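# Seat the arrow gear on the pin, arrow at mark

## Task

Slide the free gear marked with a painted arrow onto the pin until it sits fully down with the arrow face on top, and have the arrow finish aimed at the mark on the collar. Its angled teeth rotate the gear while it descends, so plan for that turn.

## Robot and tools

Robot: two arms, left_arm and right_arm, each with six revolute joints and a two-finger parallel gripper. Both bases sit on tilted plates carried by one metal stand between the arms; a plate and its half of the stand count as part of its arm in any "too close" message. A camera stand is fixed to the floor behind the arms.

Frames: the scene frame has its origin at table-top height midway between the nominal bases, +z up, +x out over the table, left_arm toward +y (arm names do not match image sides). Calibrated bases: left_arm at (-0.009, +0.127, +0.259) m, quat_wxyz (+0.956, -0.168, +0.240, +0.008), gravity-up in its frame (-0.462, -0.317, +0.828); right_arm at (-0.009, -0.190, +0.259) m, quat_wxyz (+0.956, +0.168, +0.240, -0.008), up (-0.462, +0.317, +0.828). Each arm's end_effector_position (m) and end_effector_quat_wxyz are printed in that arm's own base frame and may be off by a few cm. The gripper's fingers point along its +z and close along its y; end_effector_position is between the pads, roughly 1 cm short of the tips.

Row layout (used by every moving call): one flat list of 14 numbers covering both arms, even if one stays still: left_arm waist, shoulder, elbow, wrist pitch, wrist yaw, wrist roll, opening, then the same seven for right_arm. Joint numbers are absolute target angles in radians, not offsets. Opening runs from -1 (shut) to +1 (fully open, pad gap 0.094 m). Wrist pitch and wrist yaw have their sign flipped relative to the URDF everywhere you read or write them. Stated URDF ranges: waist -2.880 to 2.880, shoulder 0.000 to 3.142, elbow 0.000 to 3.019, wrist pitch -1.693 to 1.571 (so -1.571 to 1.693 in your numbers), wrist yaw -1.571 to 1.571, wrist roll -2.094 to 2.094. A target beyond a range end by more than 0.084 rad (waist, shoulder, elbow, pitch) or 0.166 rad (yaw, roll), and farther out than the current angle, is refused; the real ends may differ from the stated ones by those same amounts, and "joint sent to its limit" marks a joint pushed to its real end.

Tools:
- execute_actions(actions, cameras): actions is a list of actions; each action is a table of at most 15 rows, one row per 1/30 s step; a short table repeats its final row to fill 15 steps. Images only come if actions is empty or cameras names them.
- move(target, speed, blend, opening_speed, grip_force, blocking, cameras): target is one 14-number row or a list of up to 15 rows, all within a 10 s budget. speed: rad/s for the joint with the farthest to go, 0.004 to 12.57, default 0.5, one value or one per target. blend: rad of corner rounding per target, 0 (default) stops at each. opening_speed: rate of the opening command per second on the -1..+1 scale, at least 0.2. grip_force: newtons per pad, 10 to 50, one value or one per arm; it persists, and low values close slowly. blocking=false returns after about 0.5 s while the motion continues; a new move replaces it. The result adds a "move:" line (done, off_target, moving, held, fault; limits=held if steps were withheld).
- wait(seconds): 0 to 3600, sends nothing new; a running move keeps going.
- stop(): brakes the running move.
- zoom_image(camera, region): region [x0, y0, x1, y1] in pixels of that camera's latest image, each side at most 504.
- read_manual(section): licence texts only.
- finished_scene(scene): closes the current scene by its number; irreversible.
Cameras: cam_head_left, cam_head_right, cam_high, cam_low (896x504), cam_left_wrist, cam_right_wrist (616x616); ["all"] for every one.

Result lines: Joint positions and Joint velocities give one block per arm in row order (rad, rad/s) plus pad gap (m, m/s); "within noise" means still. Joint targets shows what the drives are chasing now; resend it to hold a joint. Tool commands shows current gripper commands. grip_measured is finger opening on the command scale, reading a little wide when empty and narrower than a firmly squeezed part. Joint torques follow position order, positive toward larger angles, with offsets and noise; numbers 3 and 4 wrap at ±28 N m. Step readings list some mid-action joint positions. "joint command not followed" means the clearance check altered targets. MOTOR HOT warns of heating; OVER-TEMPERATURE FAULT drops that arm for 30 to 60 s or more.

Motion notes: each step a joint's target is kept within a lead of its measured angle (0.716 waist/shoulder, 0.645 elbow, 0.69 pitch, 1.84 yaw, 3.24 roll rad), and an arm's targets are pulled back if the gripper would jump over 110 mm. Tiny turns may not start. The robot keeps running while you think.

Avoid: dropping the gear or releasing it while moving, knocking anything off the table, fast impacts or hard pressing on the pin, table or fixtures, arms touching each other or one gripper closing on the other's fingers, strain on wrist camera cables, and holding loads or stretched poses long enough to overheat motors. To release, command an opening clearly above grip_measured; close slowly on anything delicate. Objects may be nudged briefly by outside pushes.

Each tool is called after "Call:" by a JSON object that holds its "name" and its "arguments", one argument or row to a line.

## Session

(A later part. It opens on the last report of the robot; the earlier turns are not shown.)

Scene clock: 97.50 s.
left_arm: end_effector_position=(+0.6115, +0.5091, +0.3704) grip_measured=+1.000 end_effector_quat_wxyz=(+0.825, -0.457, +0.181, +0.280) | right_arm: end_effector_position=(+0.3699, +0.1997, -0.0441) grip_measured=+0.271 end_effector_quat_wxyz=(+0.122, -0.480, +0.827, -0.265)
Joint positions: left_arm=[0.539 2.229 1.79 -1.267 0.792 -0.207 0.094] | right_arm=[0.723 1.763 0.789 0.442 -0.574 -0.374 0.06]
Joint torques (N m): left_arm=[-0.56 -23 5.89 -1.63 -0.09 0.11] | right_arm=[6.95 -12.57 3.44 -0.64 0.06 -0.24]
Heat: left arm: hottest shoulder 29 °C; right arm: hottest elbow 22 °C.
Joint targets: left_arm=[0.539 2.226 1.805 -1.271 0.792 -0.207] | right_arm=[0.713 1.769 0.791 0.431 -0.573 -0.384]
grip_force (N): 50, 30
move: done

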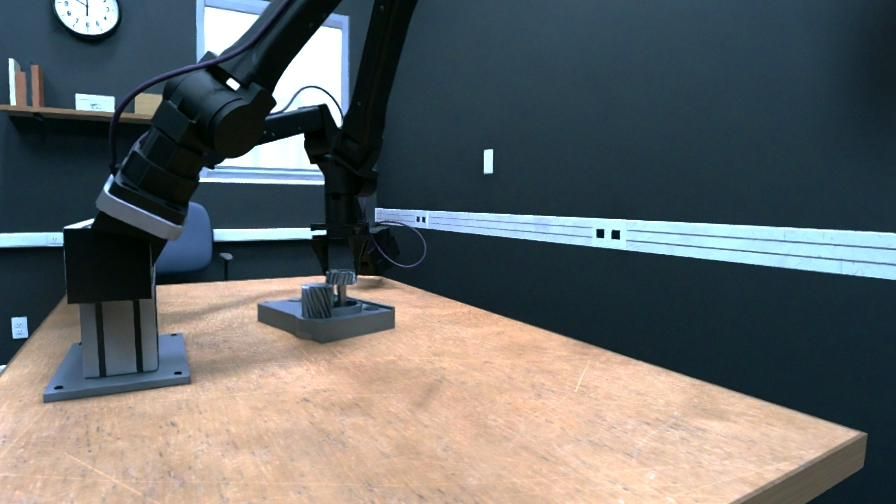

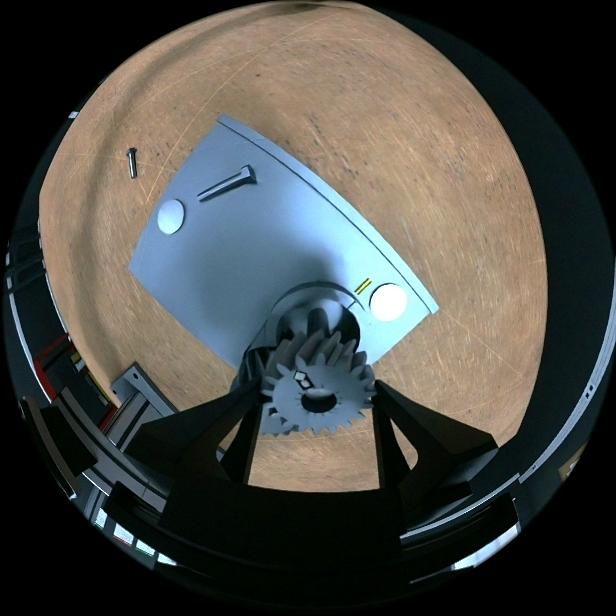

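Call:
{"name": "move", "arguments": {
  "target": [
    [0.539,2.226,1.805,-1.271,0.792,-0.207,1.0,0.7073,1.7765,0.791,0.4195,-0.572,-0.330,0.05]
  ],
  "speed": 0.04,
  "cameras": ["cam_low","cam_right_wrist"]
}}

Call:
{"name": "zoom_image", "arguments": {
  "camera": "cam_low",
  "region": [296, 260, 366, 324]
}}

Call:
{"name": "zoom_image", "arguments": {
  "camera": "cam_right_wrist",
  "region": [270, 270, 370, 430]
}}

Scene clock: 99.93 s.
left_arm: end_effector_position=(+0.6115, +0.5091, +0.3704) grip_measured=+1.000 end_effector_quat_wxyz=(+0.825, -0.457, +0.181, +0.280) | right_arm: end_effector_position=(+0.3705, +0.1994, -0.0446) grip_measured=+0.271 end_effector_quat_wxyz=(+0.127, -0.465, +0.836, -0.263)
Joint positions: left_arm=[0.539 2.229 1.79 -1.267 0.792 -0.207 0.094] | right_arm=[0.721 1.765 0.789 0.439 -0.574 -0.341 0.06]
Joint torques (N m): left_arm=[-0.56 -23 5.89 -1.62 -0.08 0.11] | right_arm=[6.65 -12.1 3.43 -0.99 0.08 0]
Heat: left arm: hottest shoulder 30 °C; right arm: hottest elbow 22 °C.
Joint targets: left_arm=[0.539 2.226 1.805 -1.271 0.792 -0.207] | right_arm=[0.707 1.777 0.791 0.420 -0.572 -0.330]
grip_force (N): 50, 30
move: done

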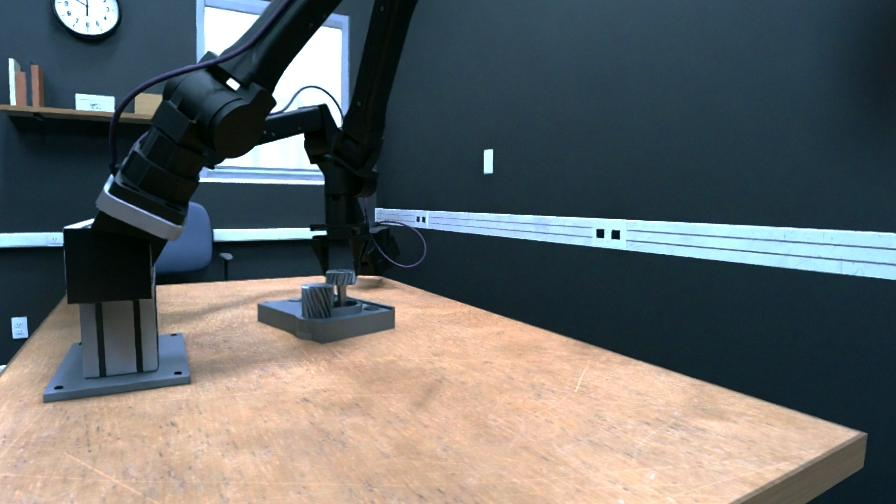

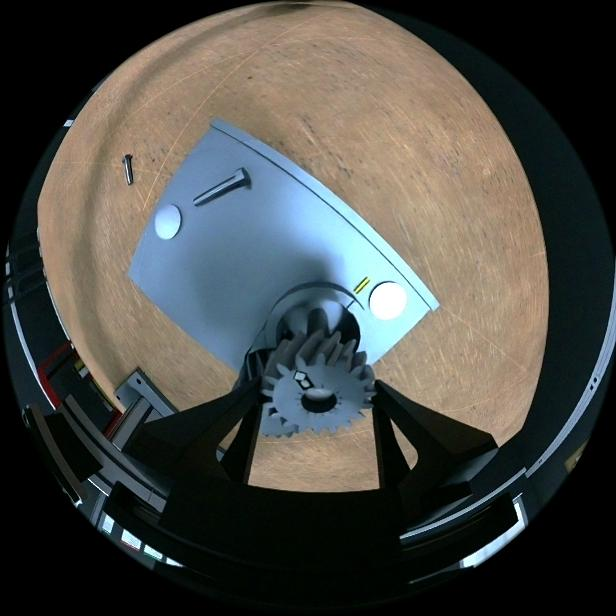

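Scaled by 7.200 from the camera's image (finer frame: 1280x720).

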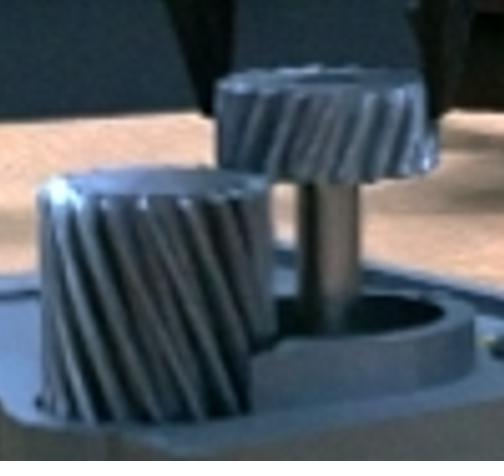

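Scaled by 3.150 from the camera's image (finer frame: 880x880).

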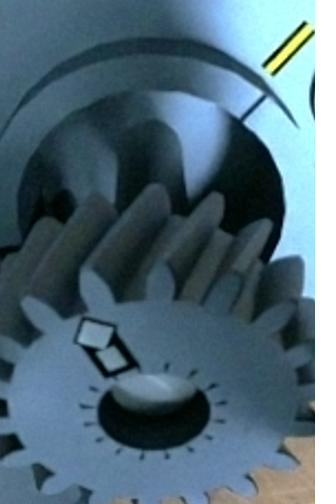

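Call:
{"name": "move", "arguments": {
  "target": [
    [0.539,2.226,1.805,-1.271,0.792,-0.207,1.0,0.7073,1.779,0.791,0.4195,-0.572,-0.372,0.05]
  ],
  "speed": 0.04,
  "cameras": []
}}

Call:
{"name": "move", "arguments": {
  "target": [
    [0.539,2.226,1.805,-1.271,0.792,-0.207,1.0,0.7073,1.779,0.791,0.4195,-0.572,-0.392,0.05]
  ],
  "speed": 0.04,
  "cameras": []
}}

Scene clock: 101.40 s.
left_arm: end_effector_position=(+0.6115, +0.5091, +0.3704) grip_measured=+1.000 end_effector_quat_wxyz=(+0.825, -0.457, +0.181, +0.280) | right_arm: end_effector_position=(+0.3705, +0.1995, -0.0446) grip_measured=+0.271 end_effector_quat_wxyz=(+0.126, -0.467, +0.835, -0.263)
Joint positions: left_arm=[0.539 2.229 1.79 -1.267 0.792 -0.207 0.094] | right_arm=[0.721 1.765 0.789 0.439 -0.574 -0.345 0.06]
Joint torques (N m): left_arm=[-0.5 -23 5.87 -1.59 -0.09 0.11] | right_arm=[6.65 -11.81 3.44 -0.99 0.07 -0.41]
Heat: left arm: hottest shoulder 30 °C; right arm: hottest elbow 22 °C.
Joint targets: left_arm=[0.539 2.226 1.805 -1.271 0.792 -0.207] | right_arm=[0.707 1.779 0.791 0.420 -0.572 -0.372]
grip_force (N): 50, 30
move: done

Scene clock: 102.13 s.
left_arm: end_effector_position=(+0.6115, +0.5091, +0.3704) grip_measured=+1.000 end_effector_quat_wxyz=(+0.825, -0.457, +0.181, +0.280) | right_arm: end_effector_position=(+0.3705, +0.1995, -0.0446) grip_measured=+0.271 end_effector_quat_wxyz=(+0.126, -0.469, +0.834, -0.263)
Joint positions: left_arm=[0.539 2.229 1.79 -1.267 0.792 -0.207 0.094] | right_arm=[0.721 1.765 0.789 0.439 -0.574 -0.349 0.06]
Joint torques (N m): left_arm=[-0.56 -23 5.91 -1.63 -0.07 0.1] | right_arm=[6.65 -11.87 3.44 -0.96 0.06 -0.59]
Heat: left arm: hottest shoulder 30 °C; right arm: hottest elbow 22 °C.
Joint targets: left_arm=[0.539 2.226 1.805 -1.271 0.792 -0.207] | right_arm=[0.707 1.779 0.791 0.420 -0.572 -0.392]
grip_force (N): 50, 30
move: off_target (right_arm); right_arm: the wrist roll is farthest, 0.043 rad from its target

Call:
{"name": "move", "arguments": {
  "target": [
    [0.539,2.226,1.805,-1.271,0.792,-0.207,1.0,0.7073,1.779,0.791,0.4195,-0.572,-0.330,0.05]
  ],
  "speed": 0.04,
  "cameras": []
}}

Call:
{"name": "move", "arguments": {
  "target": [
    [0.539,2.226,1.805,-1.271,0.792,-0.207,1.0,0.7073,1.779,0.791,0.4195,-0.572,-0.310,0.05]
  ],
  "speed": 0.04,
  "cameras": []
}}

Scene clock: 104.13 s.
left_arm: end_effector_position=(+0.6115, +0.5091, +0.3704) grip_measured=+1.000 end_effector_quat_wxyz=(+0.825, -0.457, +0.181, +0.280) | right_arm: end_effector_position=(+0.3705, +0.1995, -0.0446) grip_measured=+0.271 end_effector_quat_wxyz=(+0.127, -0.465, +0.836, -0.263)
Joint positions: left_arm=[0.539 2.229 1.79 -1.267 0.792 -0.207 0.094] | right_arm=[0.721 1.765 0.789 0.439 -0.574 -0.34 0.06]
Joint torques (N m): left_arm=[-0.56 -22.95 5.89 -1.61 -0.08 0.12] | right_arm=[6.59 -11.81 3.43 -0.98 0.06 -0.03]
Heat: left arm: hottest shoulder 30 °C; right arm: hottest elbow 22 °C.
Joint targets: left_arm=[0.539 2.226 1.805 -1.271 0.792 -0.207] | right_arm=[0.707 1.779 0.791 0.420 -0.572 -0.330]
grip_force (N): 50, 30
move: done

Scene clock: 105.03 s.
left_arm: end_effector_position=(+0.6115, +0.5091, +0.3704) grip_measured=+1.000 end_effector_quat_wxyz=(+0.825, -0.457, +0.181, +0.280) | right_arm: end_effector_position=(+0.3706, +0.1994, -0.0451) grip_measured=+0.271 end_effector_quat_wxyz=(+0.129, -0.457, +0.840, -0.262)
Joint positions: left_arm=[0.539 2.229 1.79 -1.267 0.792 -0.207 0.094] | right_arm=[0.721 1.766 0.789 0.438 -0.574 -0.321 0.06]
Joint torques (N m): left_arm=[-0.5 -22.83 5.87 -1.65 -0.08 0.11] | right_arm=[6.77 -11.93 3.44 -0.95 0.06 -0.02]
Heat: left arm: hottest shoulder 30 °C; right arm: hottest elbow 22 °C.
Joint targets: left_arm=[0.539 2.226 1.805 -1.271 0.792 -0.207] | right_arm=[0.707 1.779 0.791 0.420 -0.572 -0.310]
grip_force (N): 50, 30
move: done

Call:
{"name": "move", "arguments": {
  "target": [
    [0.539,2.226,1.805,-1.271,0.792,-0.207,1.0,0.7045,1.785,0.789,0.4140,-0.572,-0.310,0.05]
  ],
  "speed": 0.04,
  "cameras": ["cam_low","cam_right_wrist"]
}}

Call:
{"name": "zoom_image", "arguments": {
  "camera": "cam_low",
  "region": [310, 260, 360, 310]
}}

Call:
{"name": "zoom_image", "arguments": {
  "camera": "cam_right_wrist",
  "region": [220, 310, 330, 450]
}}

Scene clock: 105.73 s.
left_arm: end_effector_position=(+0.6115, +0.5091, +0.3704) grip_measured=+1.000 end_effector_quat_wxyz=(+0.825, -0.457, +0.181, +0.280) | right_arm: end_effector_position=(+0.3707, +0.1993, -0.0452) grip_measured=+0.271 end_effector_quat_wxyz=(+0.130, -0.456, +0.841, -0.261)
Joint positions: left_arm=[0.539 2.229 1.79 -1.267 0.792 -0.207 0.094] | right_arm=[0.721 1.766 0.789 0.437 -0.574 -0.319 0.06]
Joint torques (N m): left_arm=[-0.5 -22.95 5.89 -1.63 -0.08 0.12] | right_arm=[6.42 -11.46 3.28 -1.14 0.06 -0.02]
Heat: left arm: hottest shoulder 30 °C; right arm: hottest elbow 22 °C.
Joint targets: left_arm=[0.539 2.226 1.805 -1.271 0.792 -0.207] | right_arm=[0.704 1.785 0.789 0.414 -0.572 -0.310]
grip_force (N): 50, 30
move: done

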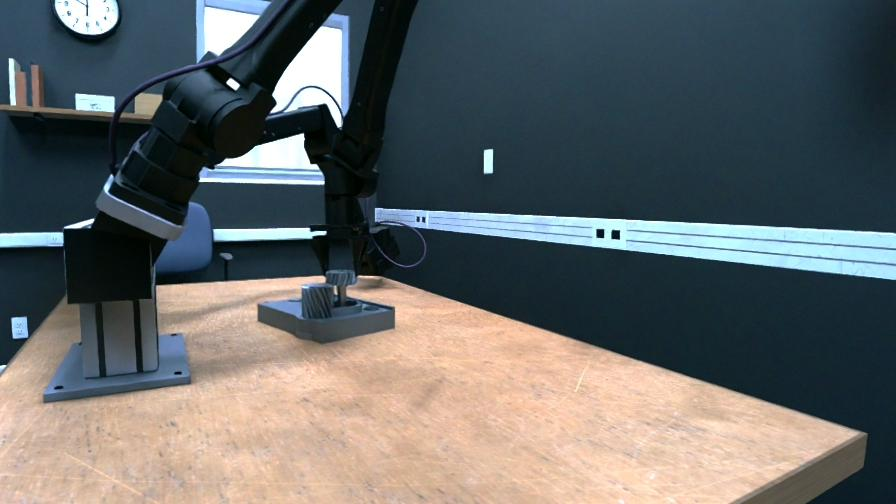

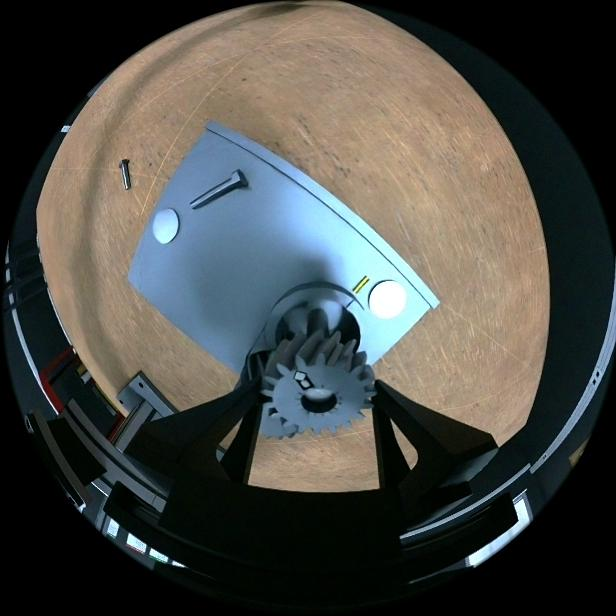

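Scaled by 10.080 from the camera's image (finer frame: 1280x720).

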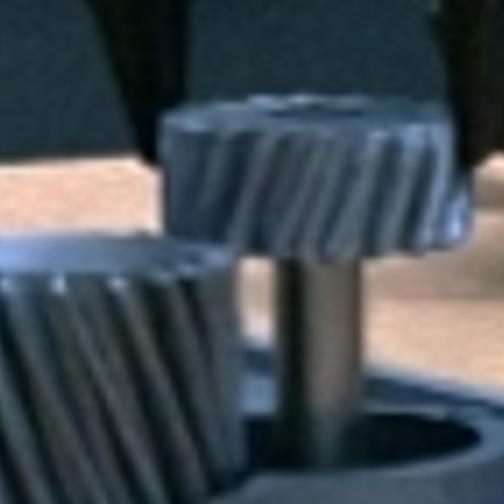

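Scaled by 3.600 from the camera's image (finer frame: 880x880).

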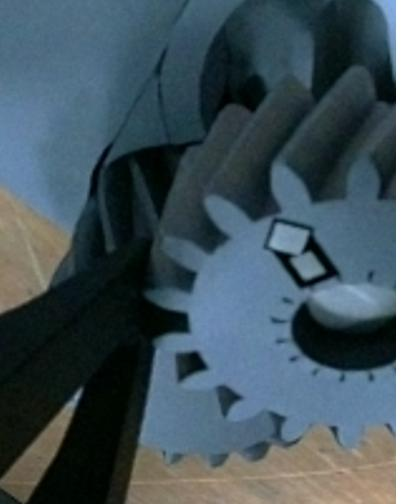

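Call:
{"name": "move", "arguments": {
  "target": [
    [0.539,2.226,1.805,-1.271,0.792,-0.207,1.0,0.7065,1.784,0.789,0.4190,-0.572,-0.292,0.05]
  ],
  "speed": 0.04,
  "cameras": []
}}

Call:
{"name": "move", "arguments": {
  "target": [
    [0.539,2.226,1.805,-1.271,0.792,-0.207,1.0,0.7065,1.784,0.789,0.4190,-0.572,-0.274,0.05]
  ],
  "speed": 0.04,
  "cameras": []
}}

Scene clock: 107.23 s.
left_arm: end_effector_position=(+0.6115, +0.5091, +0.3704) grip_measured=+1.000 end_effector_quat_wxyz=(+0.825, -0.457, +0.181, +0.280) | right_arm: end_effector_position=(+0.3710, +0.1989, -0.0461) grip_measured=+0.271 end_effector_quat_wxyz=(+0.133, -0.446, +0.846, -0.260)
Joint positions: left_arm=[0.539 2.229 1.79 -1.267 0.792 -0.207 0.094] | right_arm=[0.72 1.769 0.789 0.435 -0.574 -0.297 0.06]
Joint torques (N m): left_arm=[-0.67 -22.89 5.86 -1.66 -0.09 0.12] | right_arm=[6.83 -11.75 3.25 -0.87 0.06 -0.08]
Heat: left arm: hottest shoulder 30 °C; right arm: hottest elbow 22 °C.
Joint targets: left_arm=[0.539 2.226 1.805 -1.271 0.792 -0.207] | right_arm=[0.706 1.784 0.789 0.419 -0.572 -0.292]
grip_force (N): 50, 30
move: done

Scene clock: 108.03 s.
left_arm: end_effector_position=(+0.6115, +0.5091, +0.3704) grip_measured=+1.000 end_effector_quat_wxyz=(+0.825, -0.457, +0.181, +0.280) | right_arm: end_effector_position=(+0.3715, +0.1985, -0.0471) grip_measured=+0.271 end_effector_quat_wxyz=(+0.135, -0.439, +0.850, -0.259)
Joint positions: left_arm=[0.539 2.229 1.79 -1.267 0.792 -0.207 0.094] | right_arm=[0.718 1.771 0.789 0.432 -0.574 -0.281 0.06]
Joint torques (N m): left_arm=[-0.73 -22.83 5.87 -1.61 -0.08 0.11] | right_arm=[6.95 -12.04 3.21 -0.73 0.05 -0.03]
Heat: left arm: hottest shoulder 30 °C; right arm: hottest elbow 22 °C.
Joint targets: left_arm=[0.539 2.226 1.805 -1.271 0.792 -0.207] | right_arm=[0.707 1.784 0.789 0.419 -0.572 -0.274]
grip_force (N): 50, 30
move: done

Call:
{"name": "move", "arguments": {
  "target": [
    [0.539,2.226,1.805,-1.271,0.792,-0.207,1.0,0.7008,1.789,0.789,0.4058,-0.571,-0.223,0.05]
  ],
  "speed": 0.03,
  "cameras": ["cam_low","cam_right_wrist"]
}}

Call:
{"name": "zoom_image", "arguments": {
  "camera": "cam_right_wrist",
  "region": [220, 310, 380, 450]
}}

Scene clock: 110.53 s.
left_arm: end_effector_position=(+0.6115, +0.5091, +0.3704) grip_measured=+1.000 end_effector_quat_wxyz=(+0.825, -0.457, +0.181, +0.280) | right_arm: end_effector_position=(+0.3733, +0.1974, -0.0501) grip_measured=+0.271 end_effector_quat_wxyz=(+0.142, -0.415, +0.862, -0.255)
Joint positions: left_arm=[0.539 2.229 1.79 -1.267 0.792 -0.207 0.094] | right_arm=[0.712 1.78 0.789 0.419 -0.572 -0.232 0.06]
Joint torques (N m): left_arm=[-0.5 -22.89 5.83 -1.65 -0.08 0.11] | right_arm=[7 -12.4 3.14 -0.69 0.03 -0.04]
Heat: left arm: hottest shoulder 30 °C; right arm: hottest elbow 22 °C.
Joint targets: left_arm=[0.539 2.226 1.805 -1.271 0.792 -0.207] | right_arm=[0.701 1.789 0.789 0.406 -0.571 -0.223]
grip_force (N): 50, 30
move: done

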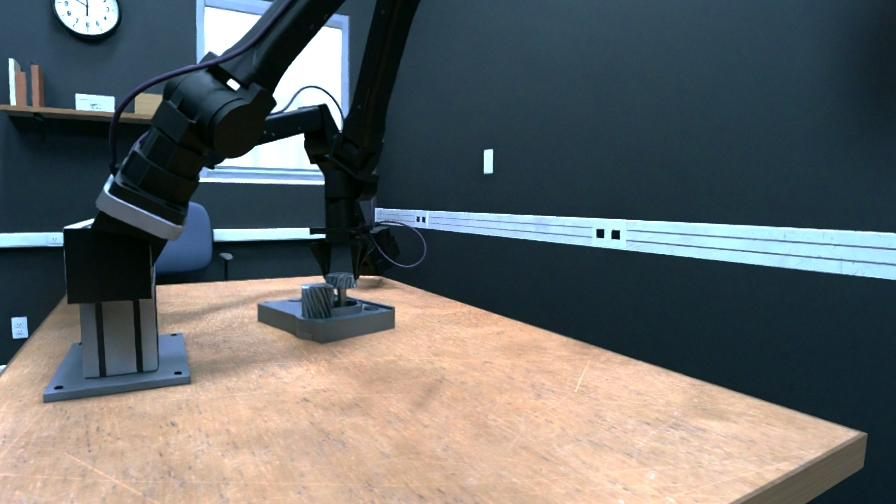

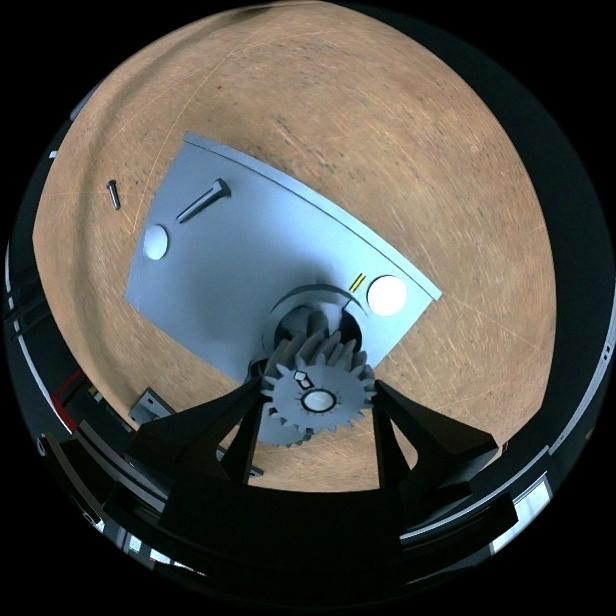

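Scaled by 3.150 from the camera's image (finer frame: 880x880).

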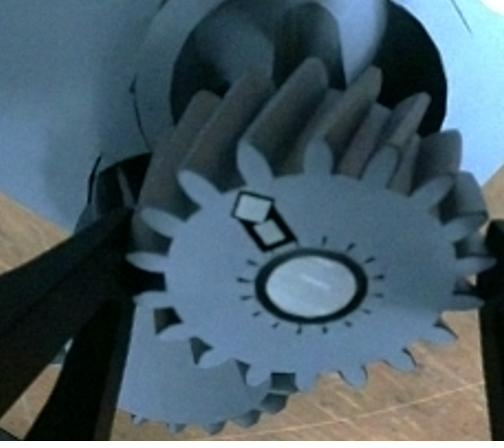

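Call:
{"name": "move", "arguments": {
  "target": [
    [0.539,2.226,1.805,-1.271,0.792,-0.207,1.0,0.694,1.8005,0.789,0.390,-0.570,-0.146,0.05]
  ],
  "speed": 0.04,
  "cameras": ["cam_right_wrist"]
}}

Call:
{"name": "zoom_image", "arguments": {
  "camera": "cam_right_wrist",
  "region": [220, 310, 380, 450]
}}

Scene clock: 113.07 s.
left_arm: end_effector_position=(+0.6115, +0.5091, +0.3704) grip_measured=+1.000 end_effector_quat_wxyz=(+0.825, -0.457, +0.181, +0.280) | right_arm: end_effector_position=(+0.3759, +0.1955, -0.0548) grip_measured=+0.271 end_effector_quat_wxyz=(+0.152, -0.378, +0.879, -0.248)
Joint positions: left_arm=[0.539 2.229 1.79 -1.267 0.792 -0.207 0.094] | right_arm=[0.704 1.793 0.789 0.401 -0.57 -0.157 0.06]
Joint torques (N m): left_arm=[-0.44 -22.83 5.85 -1.63 -0.09 0.12] | right_arm=[7.18 -12.57 3.02 -0.65 0 0.01]
Heat: left arm: hottest shoulder 30 °C; right arm: hottest elbow 22 °C.
Joint targets: left_arm=[0.539 2.226 1.805 -1.271 0.792 -0.207] | right_arm=[0.694 1.801 0.789 0.390 -0.570 -0.146]
grip_force (N): 50, 30
move: done

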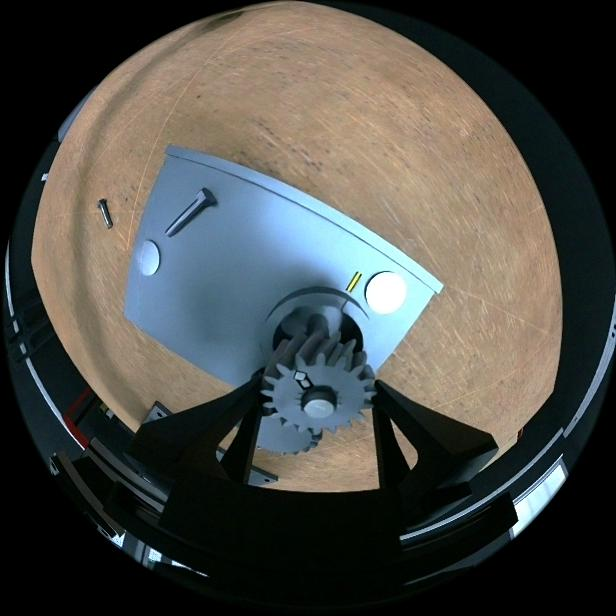

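Scaled by 3.150 from the camera's image (finer frame: 880x880).

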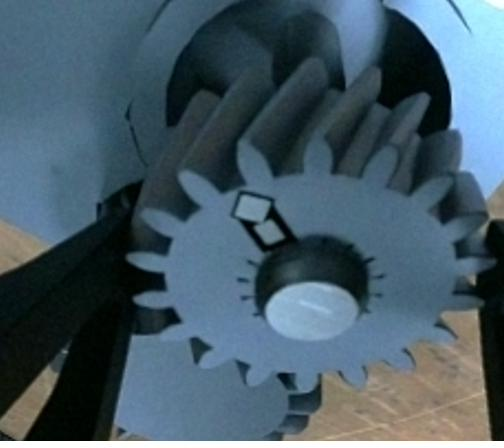

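Call:
{"name": "move", "arguments": {
  "target": [
    [0.539,2.226,1.805,-1.271,0.792,-0.207,1.0,0.687,1.813,0.789,0.371,-0.569,-0.060,0.05]
  ],
  "speed": 0.04,
  "cameras": ["cam_right_wrist"]
}}

Call:
{"name": "zoom_image", "arguments": {
  "camera": "cam_right_wrist",
  "region": [220, 310, 380, 450]
}}

Scene clock: 115.80 s.
left_arm: end_effector_position=(+0.6115, +0.5091, +0.3704) grip_measured=+1.000 end_effector_quat_wxyz=(+0.825, -0.457, +0.181, +0.280) | right_arm: end_effector_position=(+0.3785, +0.1937, -0.0595) grip_measured=+0.271 end_effector_quat_wxyz=(+0.164, -0.337, +0.895, -0.241)
Joint positions: left_arm=[0.539 2.229 1.79 -1.267 0.792 -0.207 0.094] | right_arm=[0.696 1.807 0.789 0.383 -0.569 -0.074 0.06]
Joint torques (N m): left_arm=[-0.67 -23 5.85 -1.66 -0.09 0.12] | right_arm=[7.24 -12.86 2.92 -0.68 -0.03 0.02]
Heat: left arm: hottest shoulder 30 °C; right arm: hottest elbow 22 °C.
Joint targets: left_arm=[0.539 2.226 1.805 -1.271 0.792 -0.207] | right_arm=[0.687 1.813 0.789 0.371 -0.569 -0.060]
grip_force (N): 50, 30
move: done

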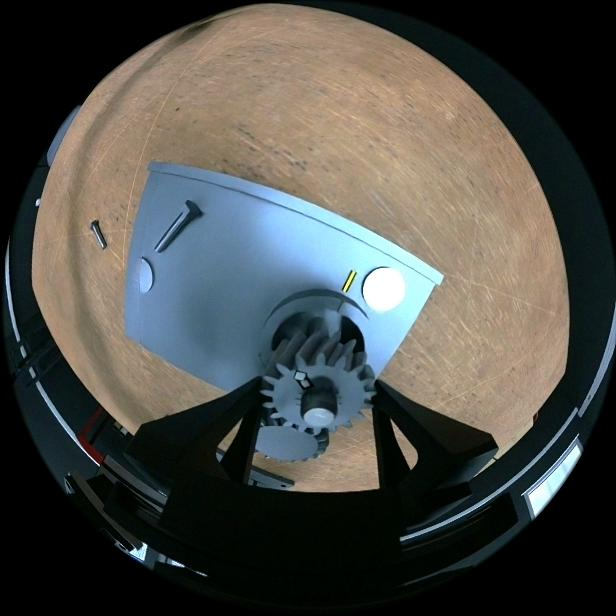

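Scaled by 3.150 from the camera's image (finer frame: 880x880).

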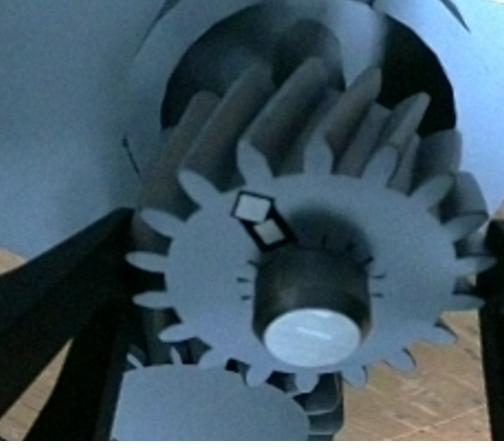

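Call:
{"name": "move", "arguments": {
  "target": [
    [0.539,2.226,1.805,-1.271,0.792,-0.207,1.0,0.679,1.8265,0.789,0.3515,-0.568,0.022,0.05]
  ],
  "speed": 0.04,
  "cameras": []
}}

Call:
{"name": "move", "arguments": {
  "target": [
    [0.539,2.226,1.805,-1.271,0.792,-0.207,1.0,0.671,1.8405,0.789,0.3305,-0.567,0.104,0.05]
  ],
  "speed": 0.04,
  "cameras": ["cam_right_wrist", "cam_low"]
}}

Call:
{"name": "zoom_image", "arguments": {
  "camera": "cam_right_wrist",
  "region": [220, 310, 380, 450]
}}

Scene clock: 118.40 s.
left_arm: end_effector_position=(+0.6115, +0.5091, +0.3704) grip_measured=+1.000 end_effector_quat_wxyz=(+0.825, -0.457, +0.181, +0.280) | right_arm: end_effector_position=(+0.3810, +0.1920, -0.0639) grip_measured=+0.271 end_effector_quat_wxyz=(+0.174, -0.299, +0.909, -0.233)
Joint positions: left_arm=[0.539 2.229 1.79 -1.267 0.792 -0.207 0.094] | right_arm=[0.689 1.819 0.789 0.364 -0.567 0.002 0.06]
Joint torques (N m): left_arm=[-0.44 -23 5.85 -1.65 -0.09 0.12] | right_arm=[7.24 -12.81 2.78 -0.72 -0.06 0.09]
Heat: left arm: hottest shoulder 30 °C; right arm: hottest elbow 22 °C.
Joint targets: left_arm=[0.539 2.226 1.805 -1.271 0.792 -0.207] | right_arm=[0.679 1.827 0.789 0.351 -0.568 0.022]
grip_force (N): 50, 30
move: done

Scene clock: 120.77 s.
left_arm: end_effector_position=(+0.6115, +0.5091, +0.3704) grip_measured=+1.000 end_effector_quat_wxyz=(+0.825, -0.457, +0.181, +0.280) | right_arm: end_effector_position=(+0.3836, +0.1903, -0.0686) grip_measured=+0.271 end_effector_quat_wxyz=(+0.184, -0.261, +0.920, -0.226)
Joint positions: left_arm=[0.539 2.229 1.79 -1.267 0.792 -0.207 0.094] | right_arm=[0.681 1.832 0.789 0.345 -0.565 0.075 0.06]
Joint torques (N m): left_arm=[-0.44 -22.89 5.89 -1.62 -0.1 0.12] | right_arm=[7.3 -12.86 2.67 -0.77 -0.09 0.2]
Heat: left arm: hottest shoulder 30 °C; right arm: hottest elbow 22 °C.
Joint targets: left_arm=[0.539 2.226 1.805 -1.271 0.792 -0.207] | right_arm=[0.671 1.841 0.789 0.330 -0.567 0.104]
grip_force (N): 50, 30
move: done
Images, in order (width x height): cam_low 896x504, cam_right_wrist 616x616.

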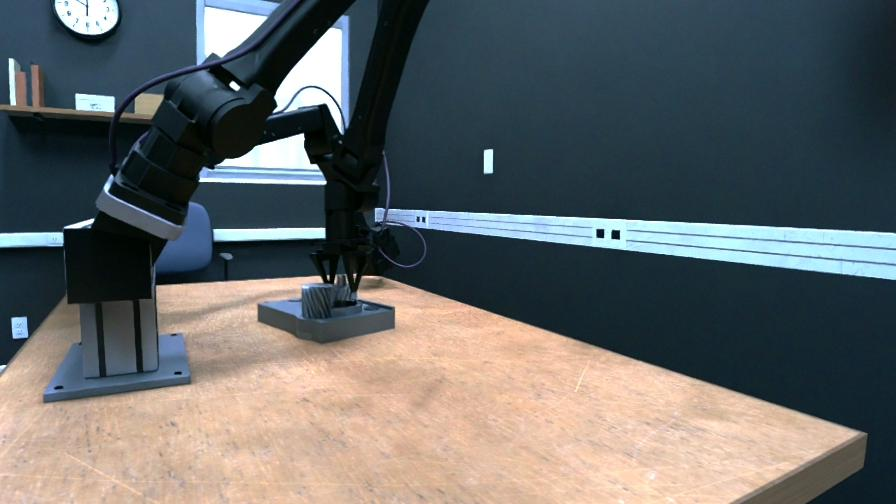

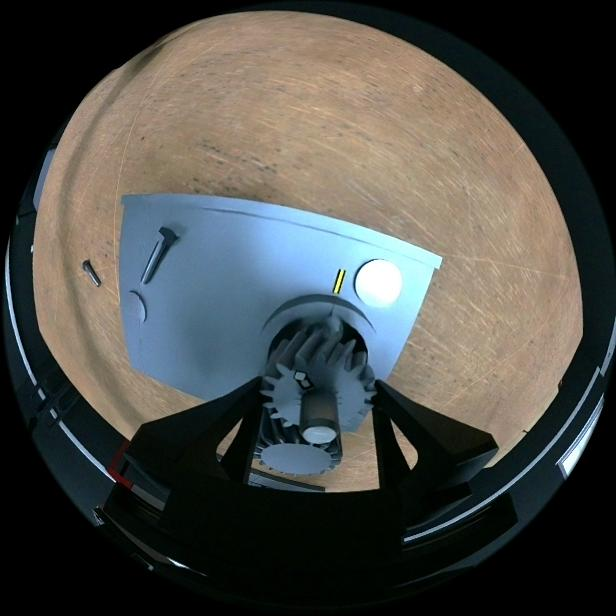

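Scaled by 3.150 from the camera's image (finer frame: 880x880).

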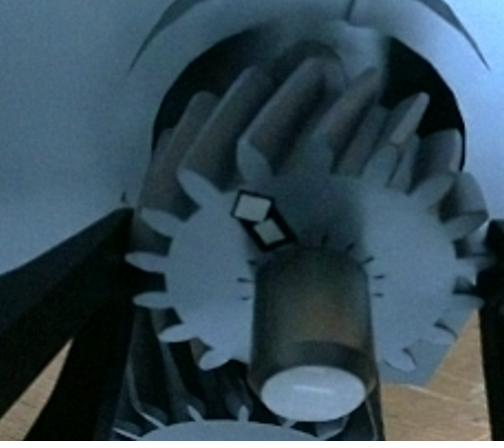

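Call:
{"name": "move", "arguments": {
  "target": [
    [0.539,2.226,1.805,-1.271,0.792,-0.207,1.0,0.663,1.8545,0.789,0.3085,-0.566,0.170,0.05]
  ],
  "speed": 0.035,
  "cameras": ["cam_right_wrist"]
}}

Call:
{"name": "zoom_image", "arguments": {
  "camera": "cam_right_wrist",
  "region": [220, 310, 380, 490]
}}

Scene clock: 123.27 s.
left_arm: end_effector_position=(+0.6115, +0.5091, +0.3704) grip_measured=+1.000 end_effector_quat_wxyz=(+0.825, -0.457, +0.181, +0.280) | right_arm: end_effector_position=(+0.3863, +0.1885, -0.0730) grip_measured=+0.271 end_effector_quat_wxyz=(+0.194, -0.224, +0.930, -0.218)
Joint positions: left_arm=[0.539 2.229 1.79 -1.267 0.792 -0.207 0.094] | right_arm=[0.673 1.845 0.789 0.325 -0.564 0.145 0.06]
Joint torques (N m): left_arm=[-0.56 -22.95 5.86 -1.59 -0.09 0.12] | right_arm=[7.24 -12.81 2.56 -0.87 -0.12 0.16]
Heat: left arm: hottest shoulder 30 °C; right arm: hottest elbow 22 °C.
Joint targets: left_arm=[0.539 2.226 1.805 -1.271 0.792 -0.207] | right_arm=[0.663 1.854 0.789 0.308 -0.566 0.170]
grip_force (N): 50, 30
move: done

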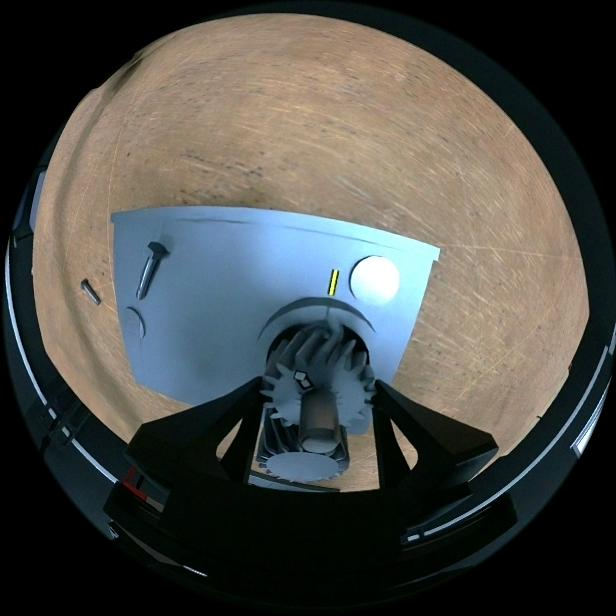

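Scaled by 2.800 from the camera's image (finer frame: 880x880).

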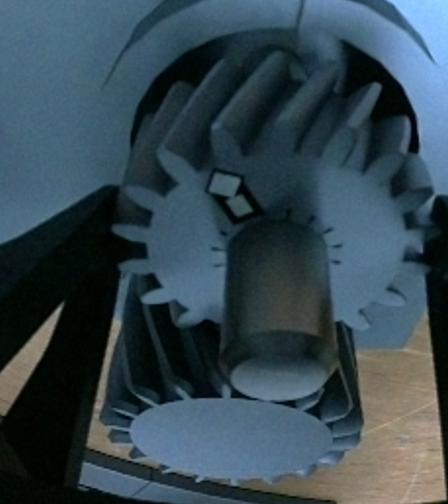

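Call:
{"name": "move", "arguments": {
  "target": [
    [0.539,2.226,1.805,-1.271,0.792,-0.207,1.0,0.656,1.868,0.789,0.290,-0.565,0.228,0.05]
  ],
  "speed": 0.035,
  "cameras": []
}}

Scene clock: 125.43 s.
left_arm: end_effector_position=(+0.6115, +0.5091, +0.3704) grip_measured=+1.000 end_effector_quat_wxyz=(+0.825, -0.457, +0.181, +0.280) | right_arm: end_effector_position=(+0.3885, +0.1869, -0.0771) grip_measured=+0.271 end_effector_quat_wxyz=(+0.202, -0.192, +0.937, -0.211)
Joint positions: left_arm=[0.539 2.229 1.79 -1.267 0.792 -0.207 0.094] | right_arm=[0.667 1.857 0.789 0.308 -0.563 0.206 0.06]
Joint torques (N m): left_arm=[-0.5 -22.83 5.87 -1.68 -0.09 0.11] | right_arm=[7.3 -12.69 2.43 -0.92 -0.12 0.1]
Heat: left arm: hottest shoulder 30 °C; right arm: hottest elbow 22 °C.
Joint targets: left_arm=[0.539 2.226 1.805 -1.271 0.792 -0.207] | right_arm=[0.656 1.868 0.789 0.290 -0.565 0.228]
grip_force (N): 50, 30
move: done

Call:
{"name": "move", "arguments": {
  "target": [
    [0.539,2.226,1.805,-1.271,0.792,-0.207,1.0,0.649,1.8815,0.789,0.269,-0.5635,0.297,0.05]
  ],
  "speed": 0.035,
  "cameras": []
}}

Call:
{"name": "move", "arguments": {
  "target": [
    [0.539,2.226,1.805,-1.271,0.792,-0.207,1.0,0.642,1.8945,0.789,0.248,-0.562,0.366,0.05]
  ],
  "speed": 0.035,
  "cameras": ["cam_right_wrist","cam_low"]
}}

Call:
{"name": "zoom_image", "arguments": {
  "camera": "cam_right_wrist",
  "region": [220, 310, 380, 490]
}}

Call:
{"name": "zoom_image", "arguments": {
  "camera": "cam_low",
  "region": [296, 260, 366, 324]
}}

Scene clock: 128.03 s.
left_arm: end_effector_position=(+0.6115, +0.5091, +0.3704) grip_measured=+1.000 end_effector_quat_wxyz=(+0.825, -0.457, +0.181, +0.280) | right_arm: end_effector_position=(+0.3910, +0.1852, -0.0817) grip_measured=+0.271 end_effector_quat_wxyz=(+0.210, -0.155, +0.944, -0.203)
Joint positions: left_arm=[0.539 2.229 1.79 -1.267 0.792 -0.207 0.094] | right_arm=[0.659 1.871 0.789 0.288 -0.561 0.275 0.06]
Joint torques (N m): left_arm=[-0.62 -22.83 5.87 -1.63 -0.09 0.11] | right_arm=[7.3 -12.75 2.32 -0.95 -0.11 0.11]
Heat: left arm: hottest shoulder 30 °C; right arm: hottest elbow 22 °C.
Joint targets: left_arm=[0.539 2.226 1.805 -1.271 0.792 -0.207] | right_arm=[0.649 1.882 0.789 0.269 -0.563 0.297]
grip_force (N): 50, 30
move: done

Scene clock: 130.33 s.
left_arm: end_effector_position=(+0.6115, +0.5091, +0.3704) grip_measured=+1.000 end_effector_quat_wxyz=(+0.825, -0.457, +0.181, +0.280) | right_arm: end_effector_position=(+0.3936, +0.1835, -0.0862) grip_measured=+0.271 end_effector_quat_wxyz=(+0.220, -0.118, +0.949, -0.194)
Joint positions: left_arm=[0.539 2.229 1.79 -1.267 0.792 -0.207 0.094] | right_arm=[0.652 1.884 0.789 0.267 -0.561 0.344 0.06]
Joint torques (N m): left_arm=[-0.44 -22.89 5.87 -1.62 -0.09 0.12] | right_arm=[7.24 -12.86 2.19 -0.99 -0.1 0.1]
Heat: left arm: hottest shoulder 30 °C; right arm: hottest elbow 22 °C.
Joint targets: left_arm=[0.539 2.226 1.805 -1.271 0.792 -0.207] | right_arm=[0.642 1.895 0.789 0.248 -0.562 0.366]
grip_force (N): 50, 30
move: done
Images, in order (width x height): cam_low 896x504, cam_right_wrist 616x616.

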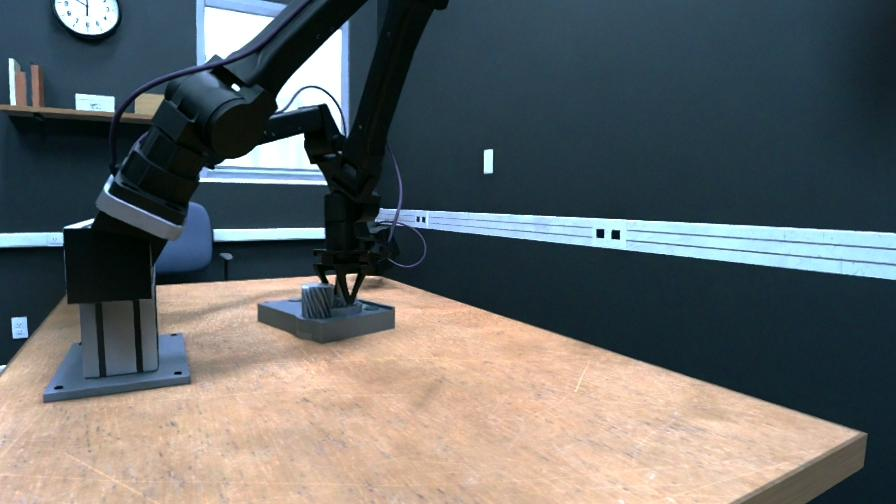

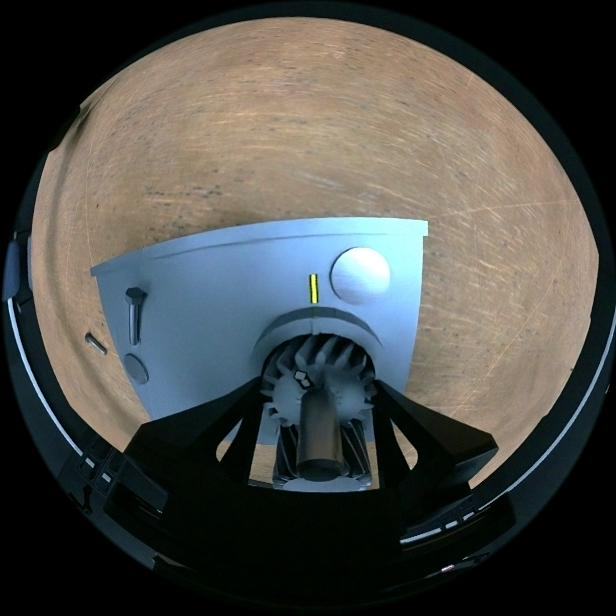

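Scaled by 2.800 from the camera's image (finer frame: 880x880).

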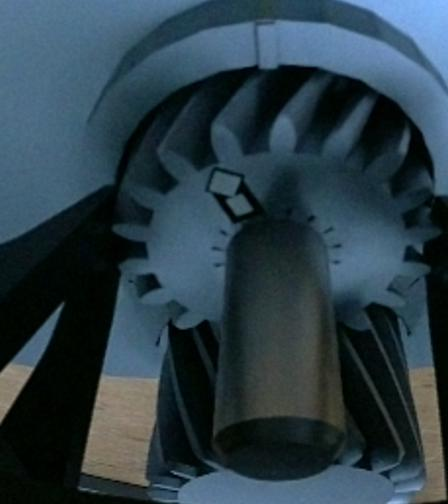

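Scaled by 7.200 from the camera's image (finer frame: 1280x720).

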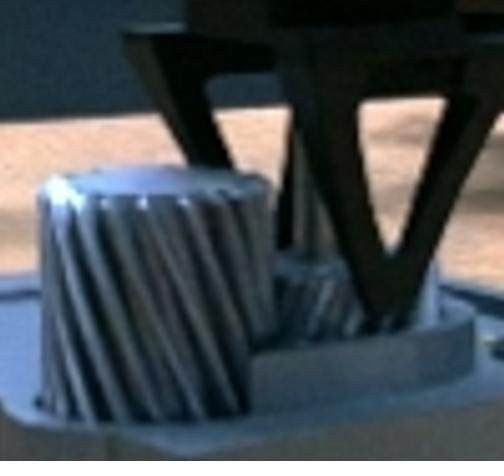

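Call:
{"name": "move", "arguments": {
  "target": [
    [0.539,2.226,1.805,-1.271,0.792,-0.207,1.0,0.636,1.903,0.789,0.235,-0.561,0.412,0.05]
  ],
  "speed": 0.035,
  "cameras": ["cam_right_wrist","cam_low"]
}}

Call:
{"name": "zoom_image", "arguments": {
  "camera": "cam_right_wrist",
  "region": [220, 310, 380, 490]
}}

Call:
{"name": "zoom_image", "arguments": {
  "camera": "cam_low",
  "region": [296, 260, 366, 324]
}}

Scene clock: 132.13 s.
left_arm: end_effector_position=(+0.6115, +0.5091, +0.3704) grip_measured=+1.000 end_effector_quat_wxyz=(+0.825, -0.457, +0.181, +0.280) | right_arm: end_effector_position=(+0.3952, +0.1822, -0.0891) grip_measured=+0.271 end_effector_quat_wxyz=(+0.225, -0.094, +0.951, -0.188)
Joint positions: left_arm=[0.539 2.229 1.79 -1.267 0.792 -0.207 0.094] | right_arm=[0.647 1.892 0.789 0.254 -0.56 0.389 0.06]
Joint torques (N m): left_arm=[-0.67 -22.89 5.9 -1.62 -0.09 0.12] | right_arm=[7.24 -12.86 2.15 -0.96 -0.12 0.13]
Heat: left arm: hottest shoulder 30 °C; right arm: hottest elbow 22 °C.
Joint targets: left_arm=[0.539 2.226 1.805 -1.271 0.792 -0.207] | right_arm=[0.636 1.903 0.789 0.235 -0.561 0.412]
grip_force (N): 50, 30
move: done
Images, in order (width x height): cam_low 896x504, cam_right_wrist 616x616.

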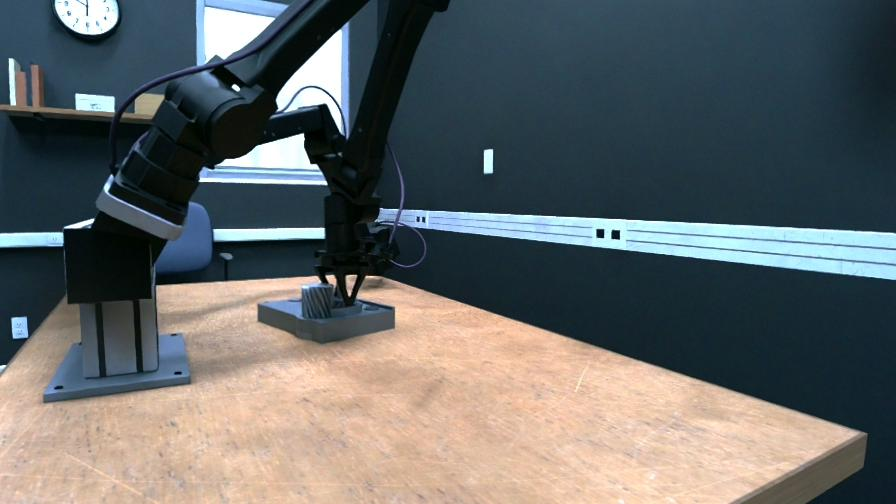

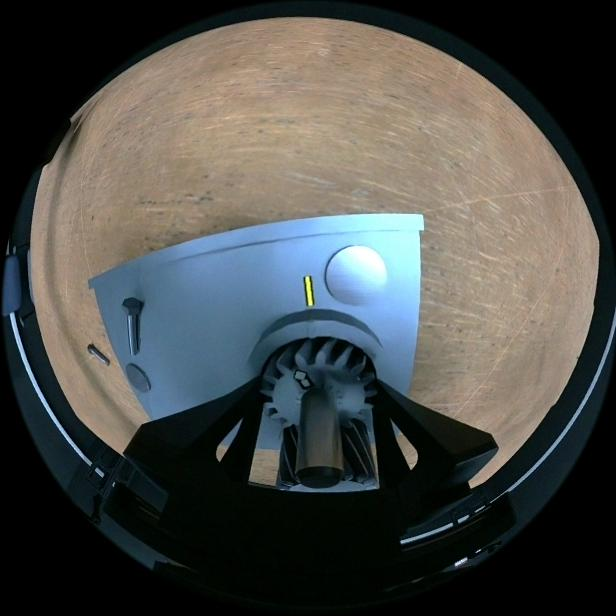

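Scaled by 2.800 from the camera's image (finer frame: 880x880).

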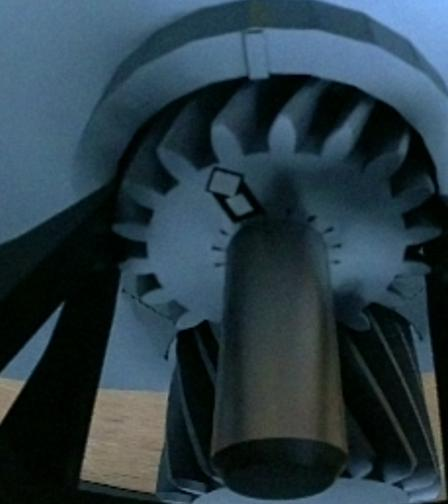

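Scaled by 7.200 from the camera's image (finer frame: 1280x720).

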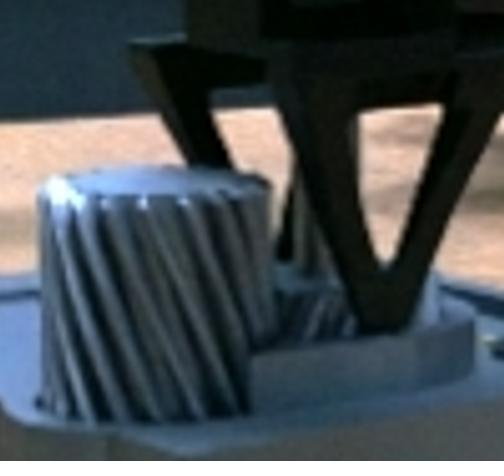

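Call:
{"name": "execute_actions", "arguments": {
  "actions": [
    [[0.539,2.226,1.805,-1.271,0.792,-0.207,1.0,0.636,1.903,0.789,0.235,-0.561,0.412,0.08],[0.539,2.226,1.805,-1.271,0.792,-0.207,1.0,0.636,1.903,0.789,0.235,-0.561,0.412,0.12],[0.539,2.226,1.805,-1.271,0.792,-0.207,1.0,0.636,1.903,0.789,0.235,-0.561,0.412,0.16],[0.539,2.226,1.805,-1.271,0.792,-0.207,1.0,0.636,1.903,0.789,0.235,-0.561,0.412,0.20],[0.539,2.226,1.805,-1.271,0.792,-0.207,1.0,0.636,1.903,0.789,0.235,-0.561,0.412,0.22],[0.539,2.226,1.805,-1.271,0.792,-0.207,1.0,0.636,1.903,0.789,0.235,-0.561,0.412,0.23],[0.539,2.226,1.805,-1.271,0.792,-0.207,1.0,0.636,1.903,0.789,0.235,-0.561,0.412,0.24],[0.539,2.226,1.805,-1.271,0.792,-0.207,1.0,0.636,1.903,0.789,0.235,-0.561,0.412,0.25],[0.539,2.226,1.805,-1.271,0.792,-0.207,1.0,0.636,1.903,0.789,0.235,-0.561,0.412,0.255],[0.539,2.226,1.805,-1.271,0.792,-0.207,1.0,0.636,1.903,0.789,0.235,-0.561,0.412,0.26]],
    [[0.539,2.226,1.805,-1.271,0.792,-0.207,1.0,0.636,1.903,0.789,0.235,-0.561,0.412,0.262],[0.539,2.226,1.805,-1.271,0.792,-0.207,1.0,0.636,1.903,0.789,0.235,-0.561,0.412,0.264],[0.539,2.226,1.805,-1.271,0.792,-0.207,1.0,0.636,1.903,0.789,0.235,-0.561,0.412,0.266],[0.539,2.226,1.805,-1.271,0.792,-0.207,1.0,0.636,1.903,0.789,0.235,-0.561,0.412,0.268],[0.539,2.226,1.805,-1.271,0.792,-0.207,1.0,0.636,1.903,0.789,0.235,-0.561,0.412,0.27],[0.539,2.226,1.805,-1.271,0.792,-0.207,1.0,0.636,1.903,0.789,0.235,-0.561,0.412,0.272],[0.539,2.226,1.805,-1.271,0.792,-0.207,1.0,0.636,1.903,0.789,0.235,-0.561,0.412,0.274],[0.539,2.226,1.805,-1.271,0.792,-0.207,1.0,0.636,1.903,0.789,0.235,-0.561,0.412,0.276]]
  ],
  "cameras": ["cam_right_wrist"]
}}

Scene clock: 133.93 s.
left_arm: end_effector_position=(+0.6115, +0.5091, +0.3704) grip_measured=+1.000 end_effector_quat_wxyz=(+0.825, -0.457, +0.181, +0.280) | right_arm: end_effector_position=(+0.3952, +0.1822, -0.0891) grip_measured=+0.281 end_effector_quat_wxyz=(+0.225, -0.094, +0.951, -0.188)
Joint positions: left_arm=[0.539 2.229 1.79 -1.267 0.792 -0.207 0.094] | right_arm=[0.647 1.892 0.789 0.254 -0.56 0.389 0.06]
Joint torques (N m): left_arm=[-0.5 -22.95 5.86 -1.63 -0.09 0.11] | right_arm=[7.24 -12.81 2.13 -0.98 -0.11 0.12]
Heat: left arm: hottest shoulder 30 °C; right arm: hottest elbow 22 °C.
Joint targets: left_arm=[0.539 2.226 1.805 -1.271 0.792 -0.207] | right_arm=[0.636 1.903 0.789 0.235 -0.561 0.412]
grip_force (N): 50, 30
Step readings (joint positions of left_arm | right_arm):
0: [0.539 2.229 1.790 -1.267 0.792 -0.207] | [0.647 1.892 0.789 0.254 -0.560 0.389]
1: [0.539 2.229 1.790 -1.267 0.792 -0.207] | [0.647 1.892 0.789 0.254 -0.560 0.389]
2: [0.539 2.229 1.790 -1.267 0.792 -0.207] | [0.647 1.892 0.789 0.254 -0.560 0.389]
4: [0.539 2.229 1.790 -1.267 0.792 -0.207] | [0.647 1.892 0.789 0.254 -0.560 0.389]
8: [0.539 2.229 1.790 -1.267 0.792 -0.207] | [0.647 1.892 0.789 0.254 -0.560 0.389]
15: [0.539 2.229 1.790 -1.267 0.792 -0.207] | [0.647 1.892 0.789 0.254 -0.560 0.389]
16: [0.539 2.229 1.790 -1.267 0.792 -0.207] | [0.647 1.892 0.789 0.254 -0.560 0.389]
17: [0.539 2.229 1.790 -1.267 0.792 -0.207] | [0.647 1.892 0.789 0.254 -0.560 0.389]
19: [0.539 2.229 1.790 -1.267 0.792 -0.207] | [0.647 1.892 0.789 0.254 -0.560 0.389]
23: [0.539 2.229 1.790 -1.267 0.792 -0.207] | [0.647 1.892 0.789 0.254 -0.560 0.389]
30: [0.539 2.229 1.790 -1.267 0.792 -0.207] | [0.647 1.892 0.789 0.254 -0.560 0.389]

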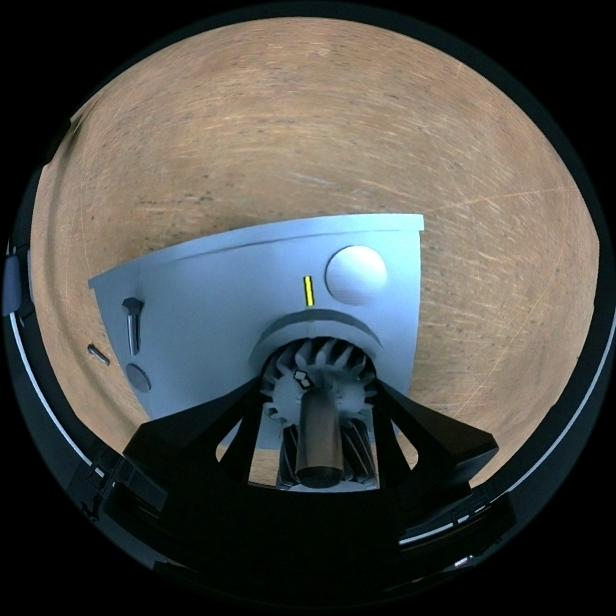

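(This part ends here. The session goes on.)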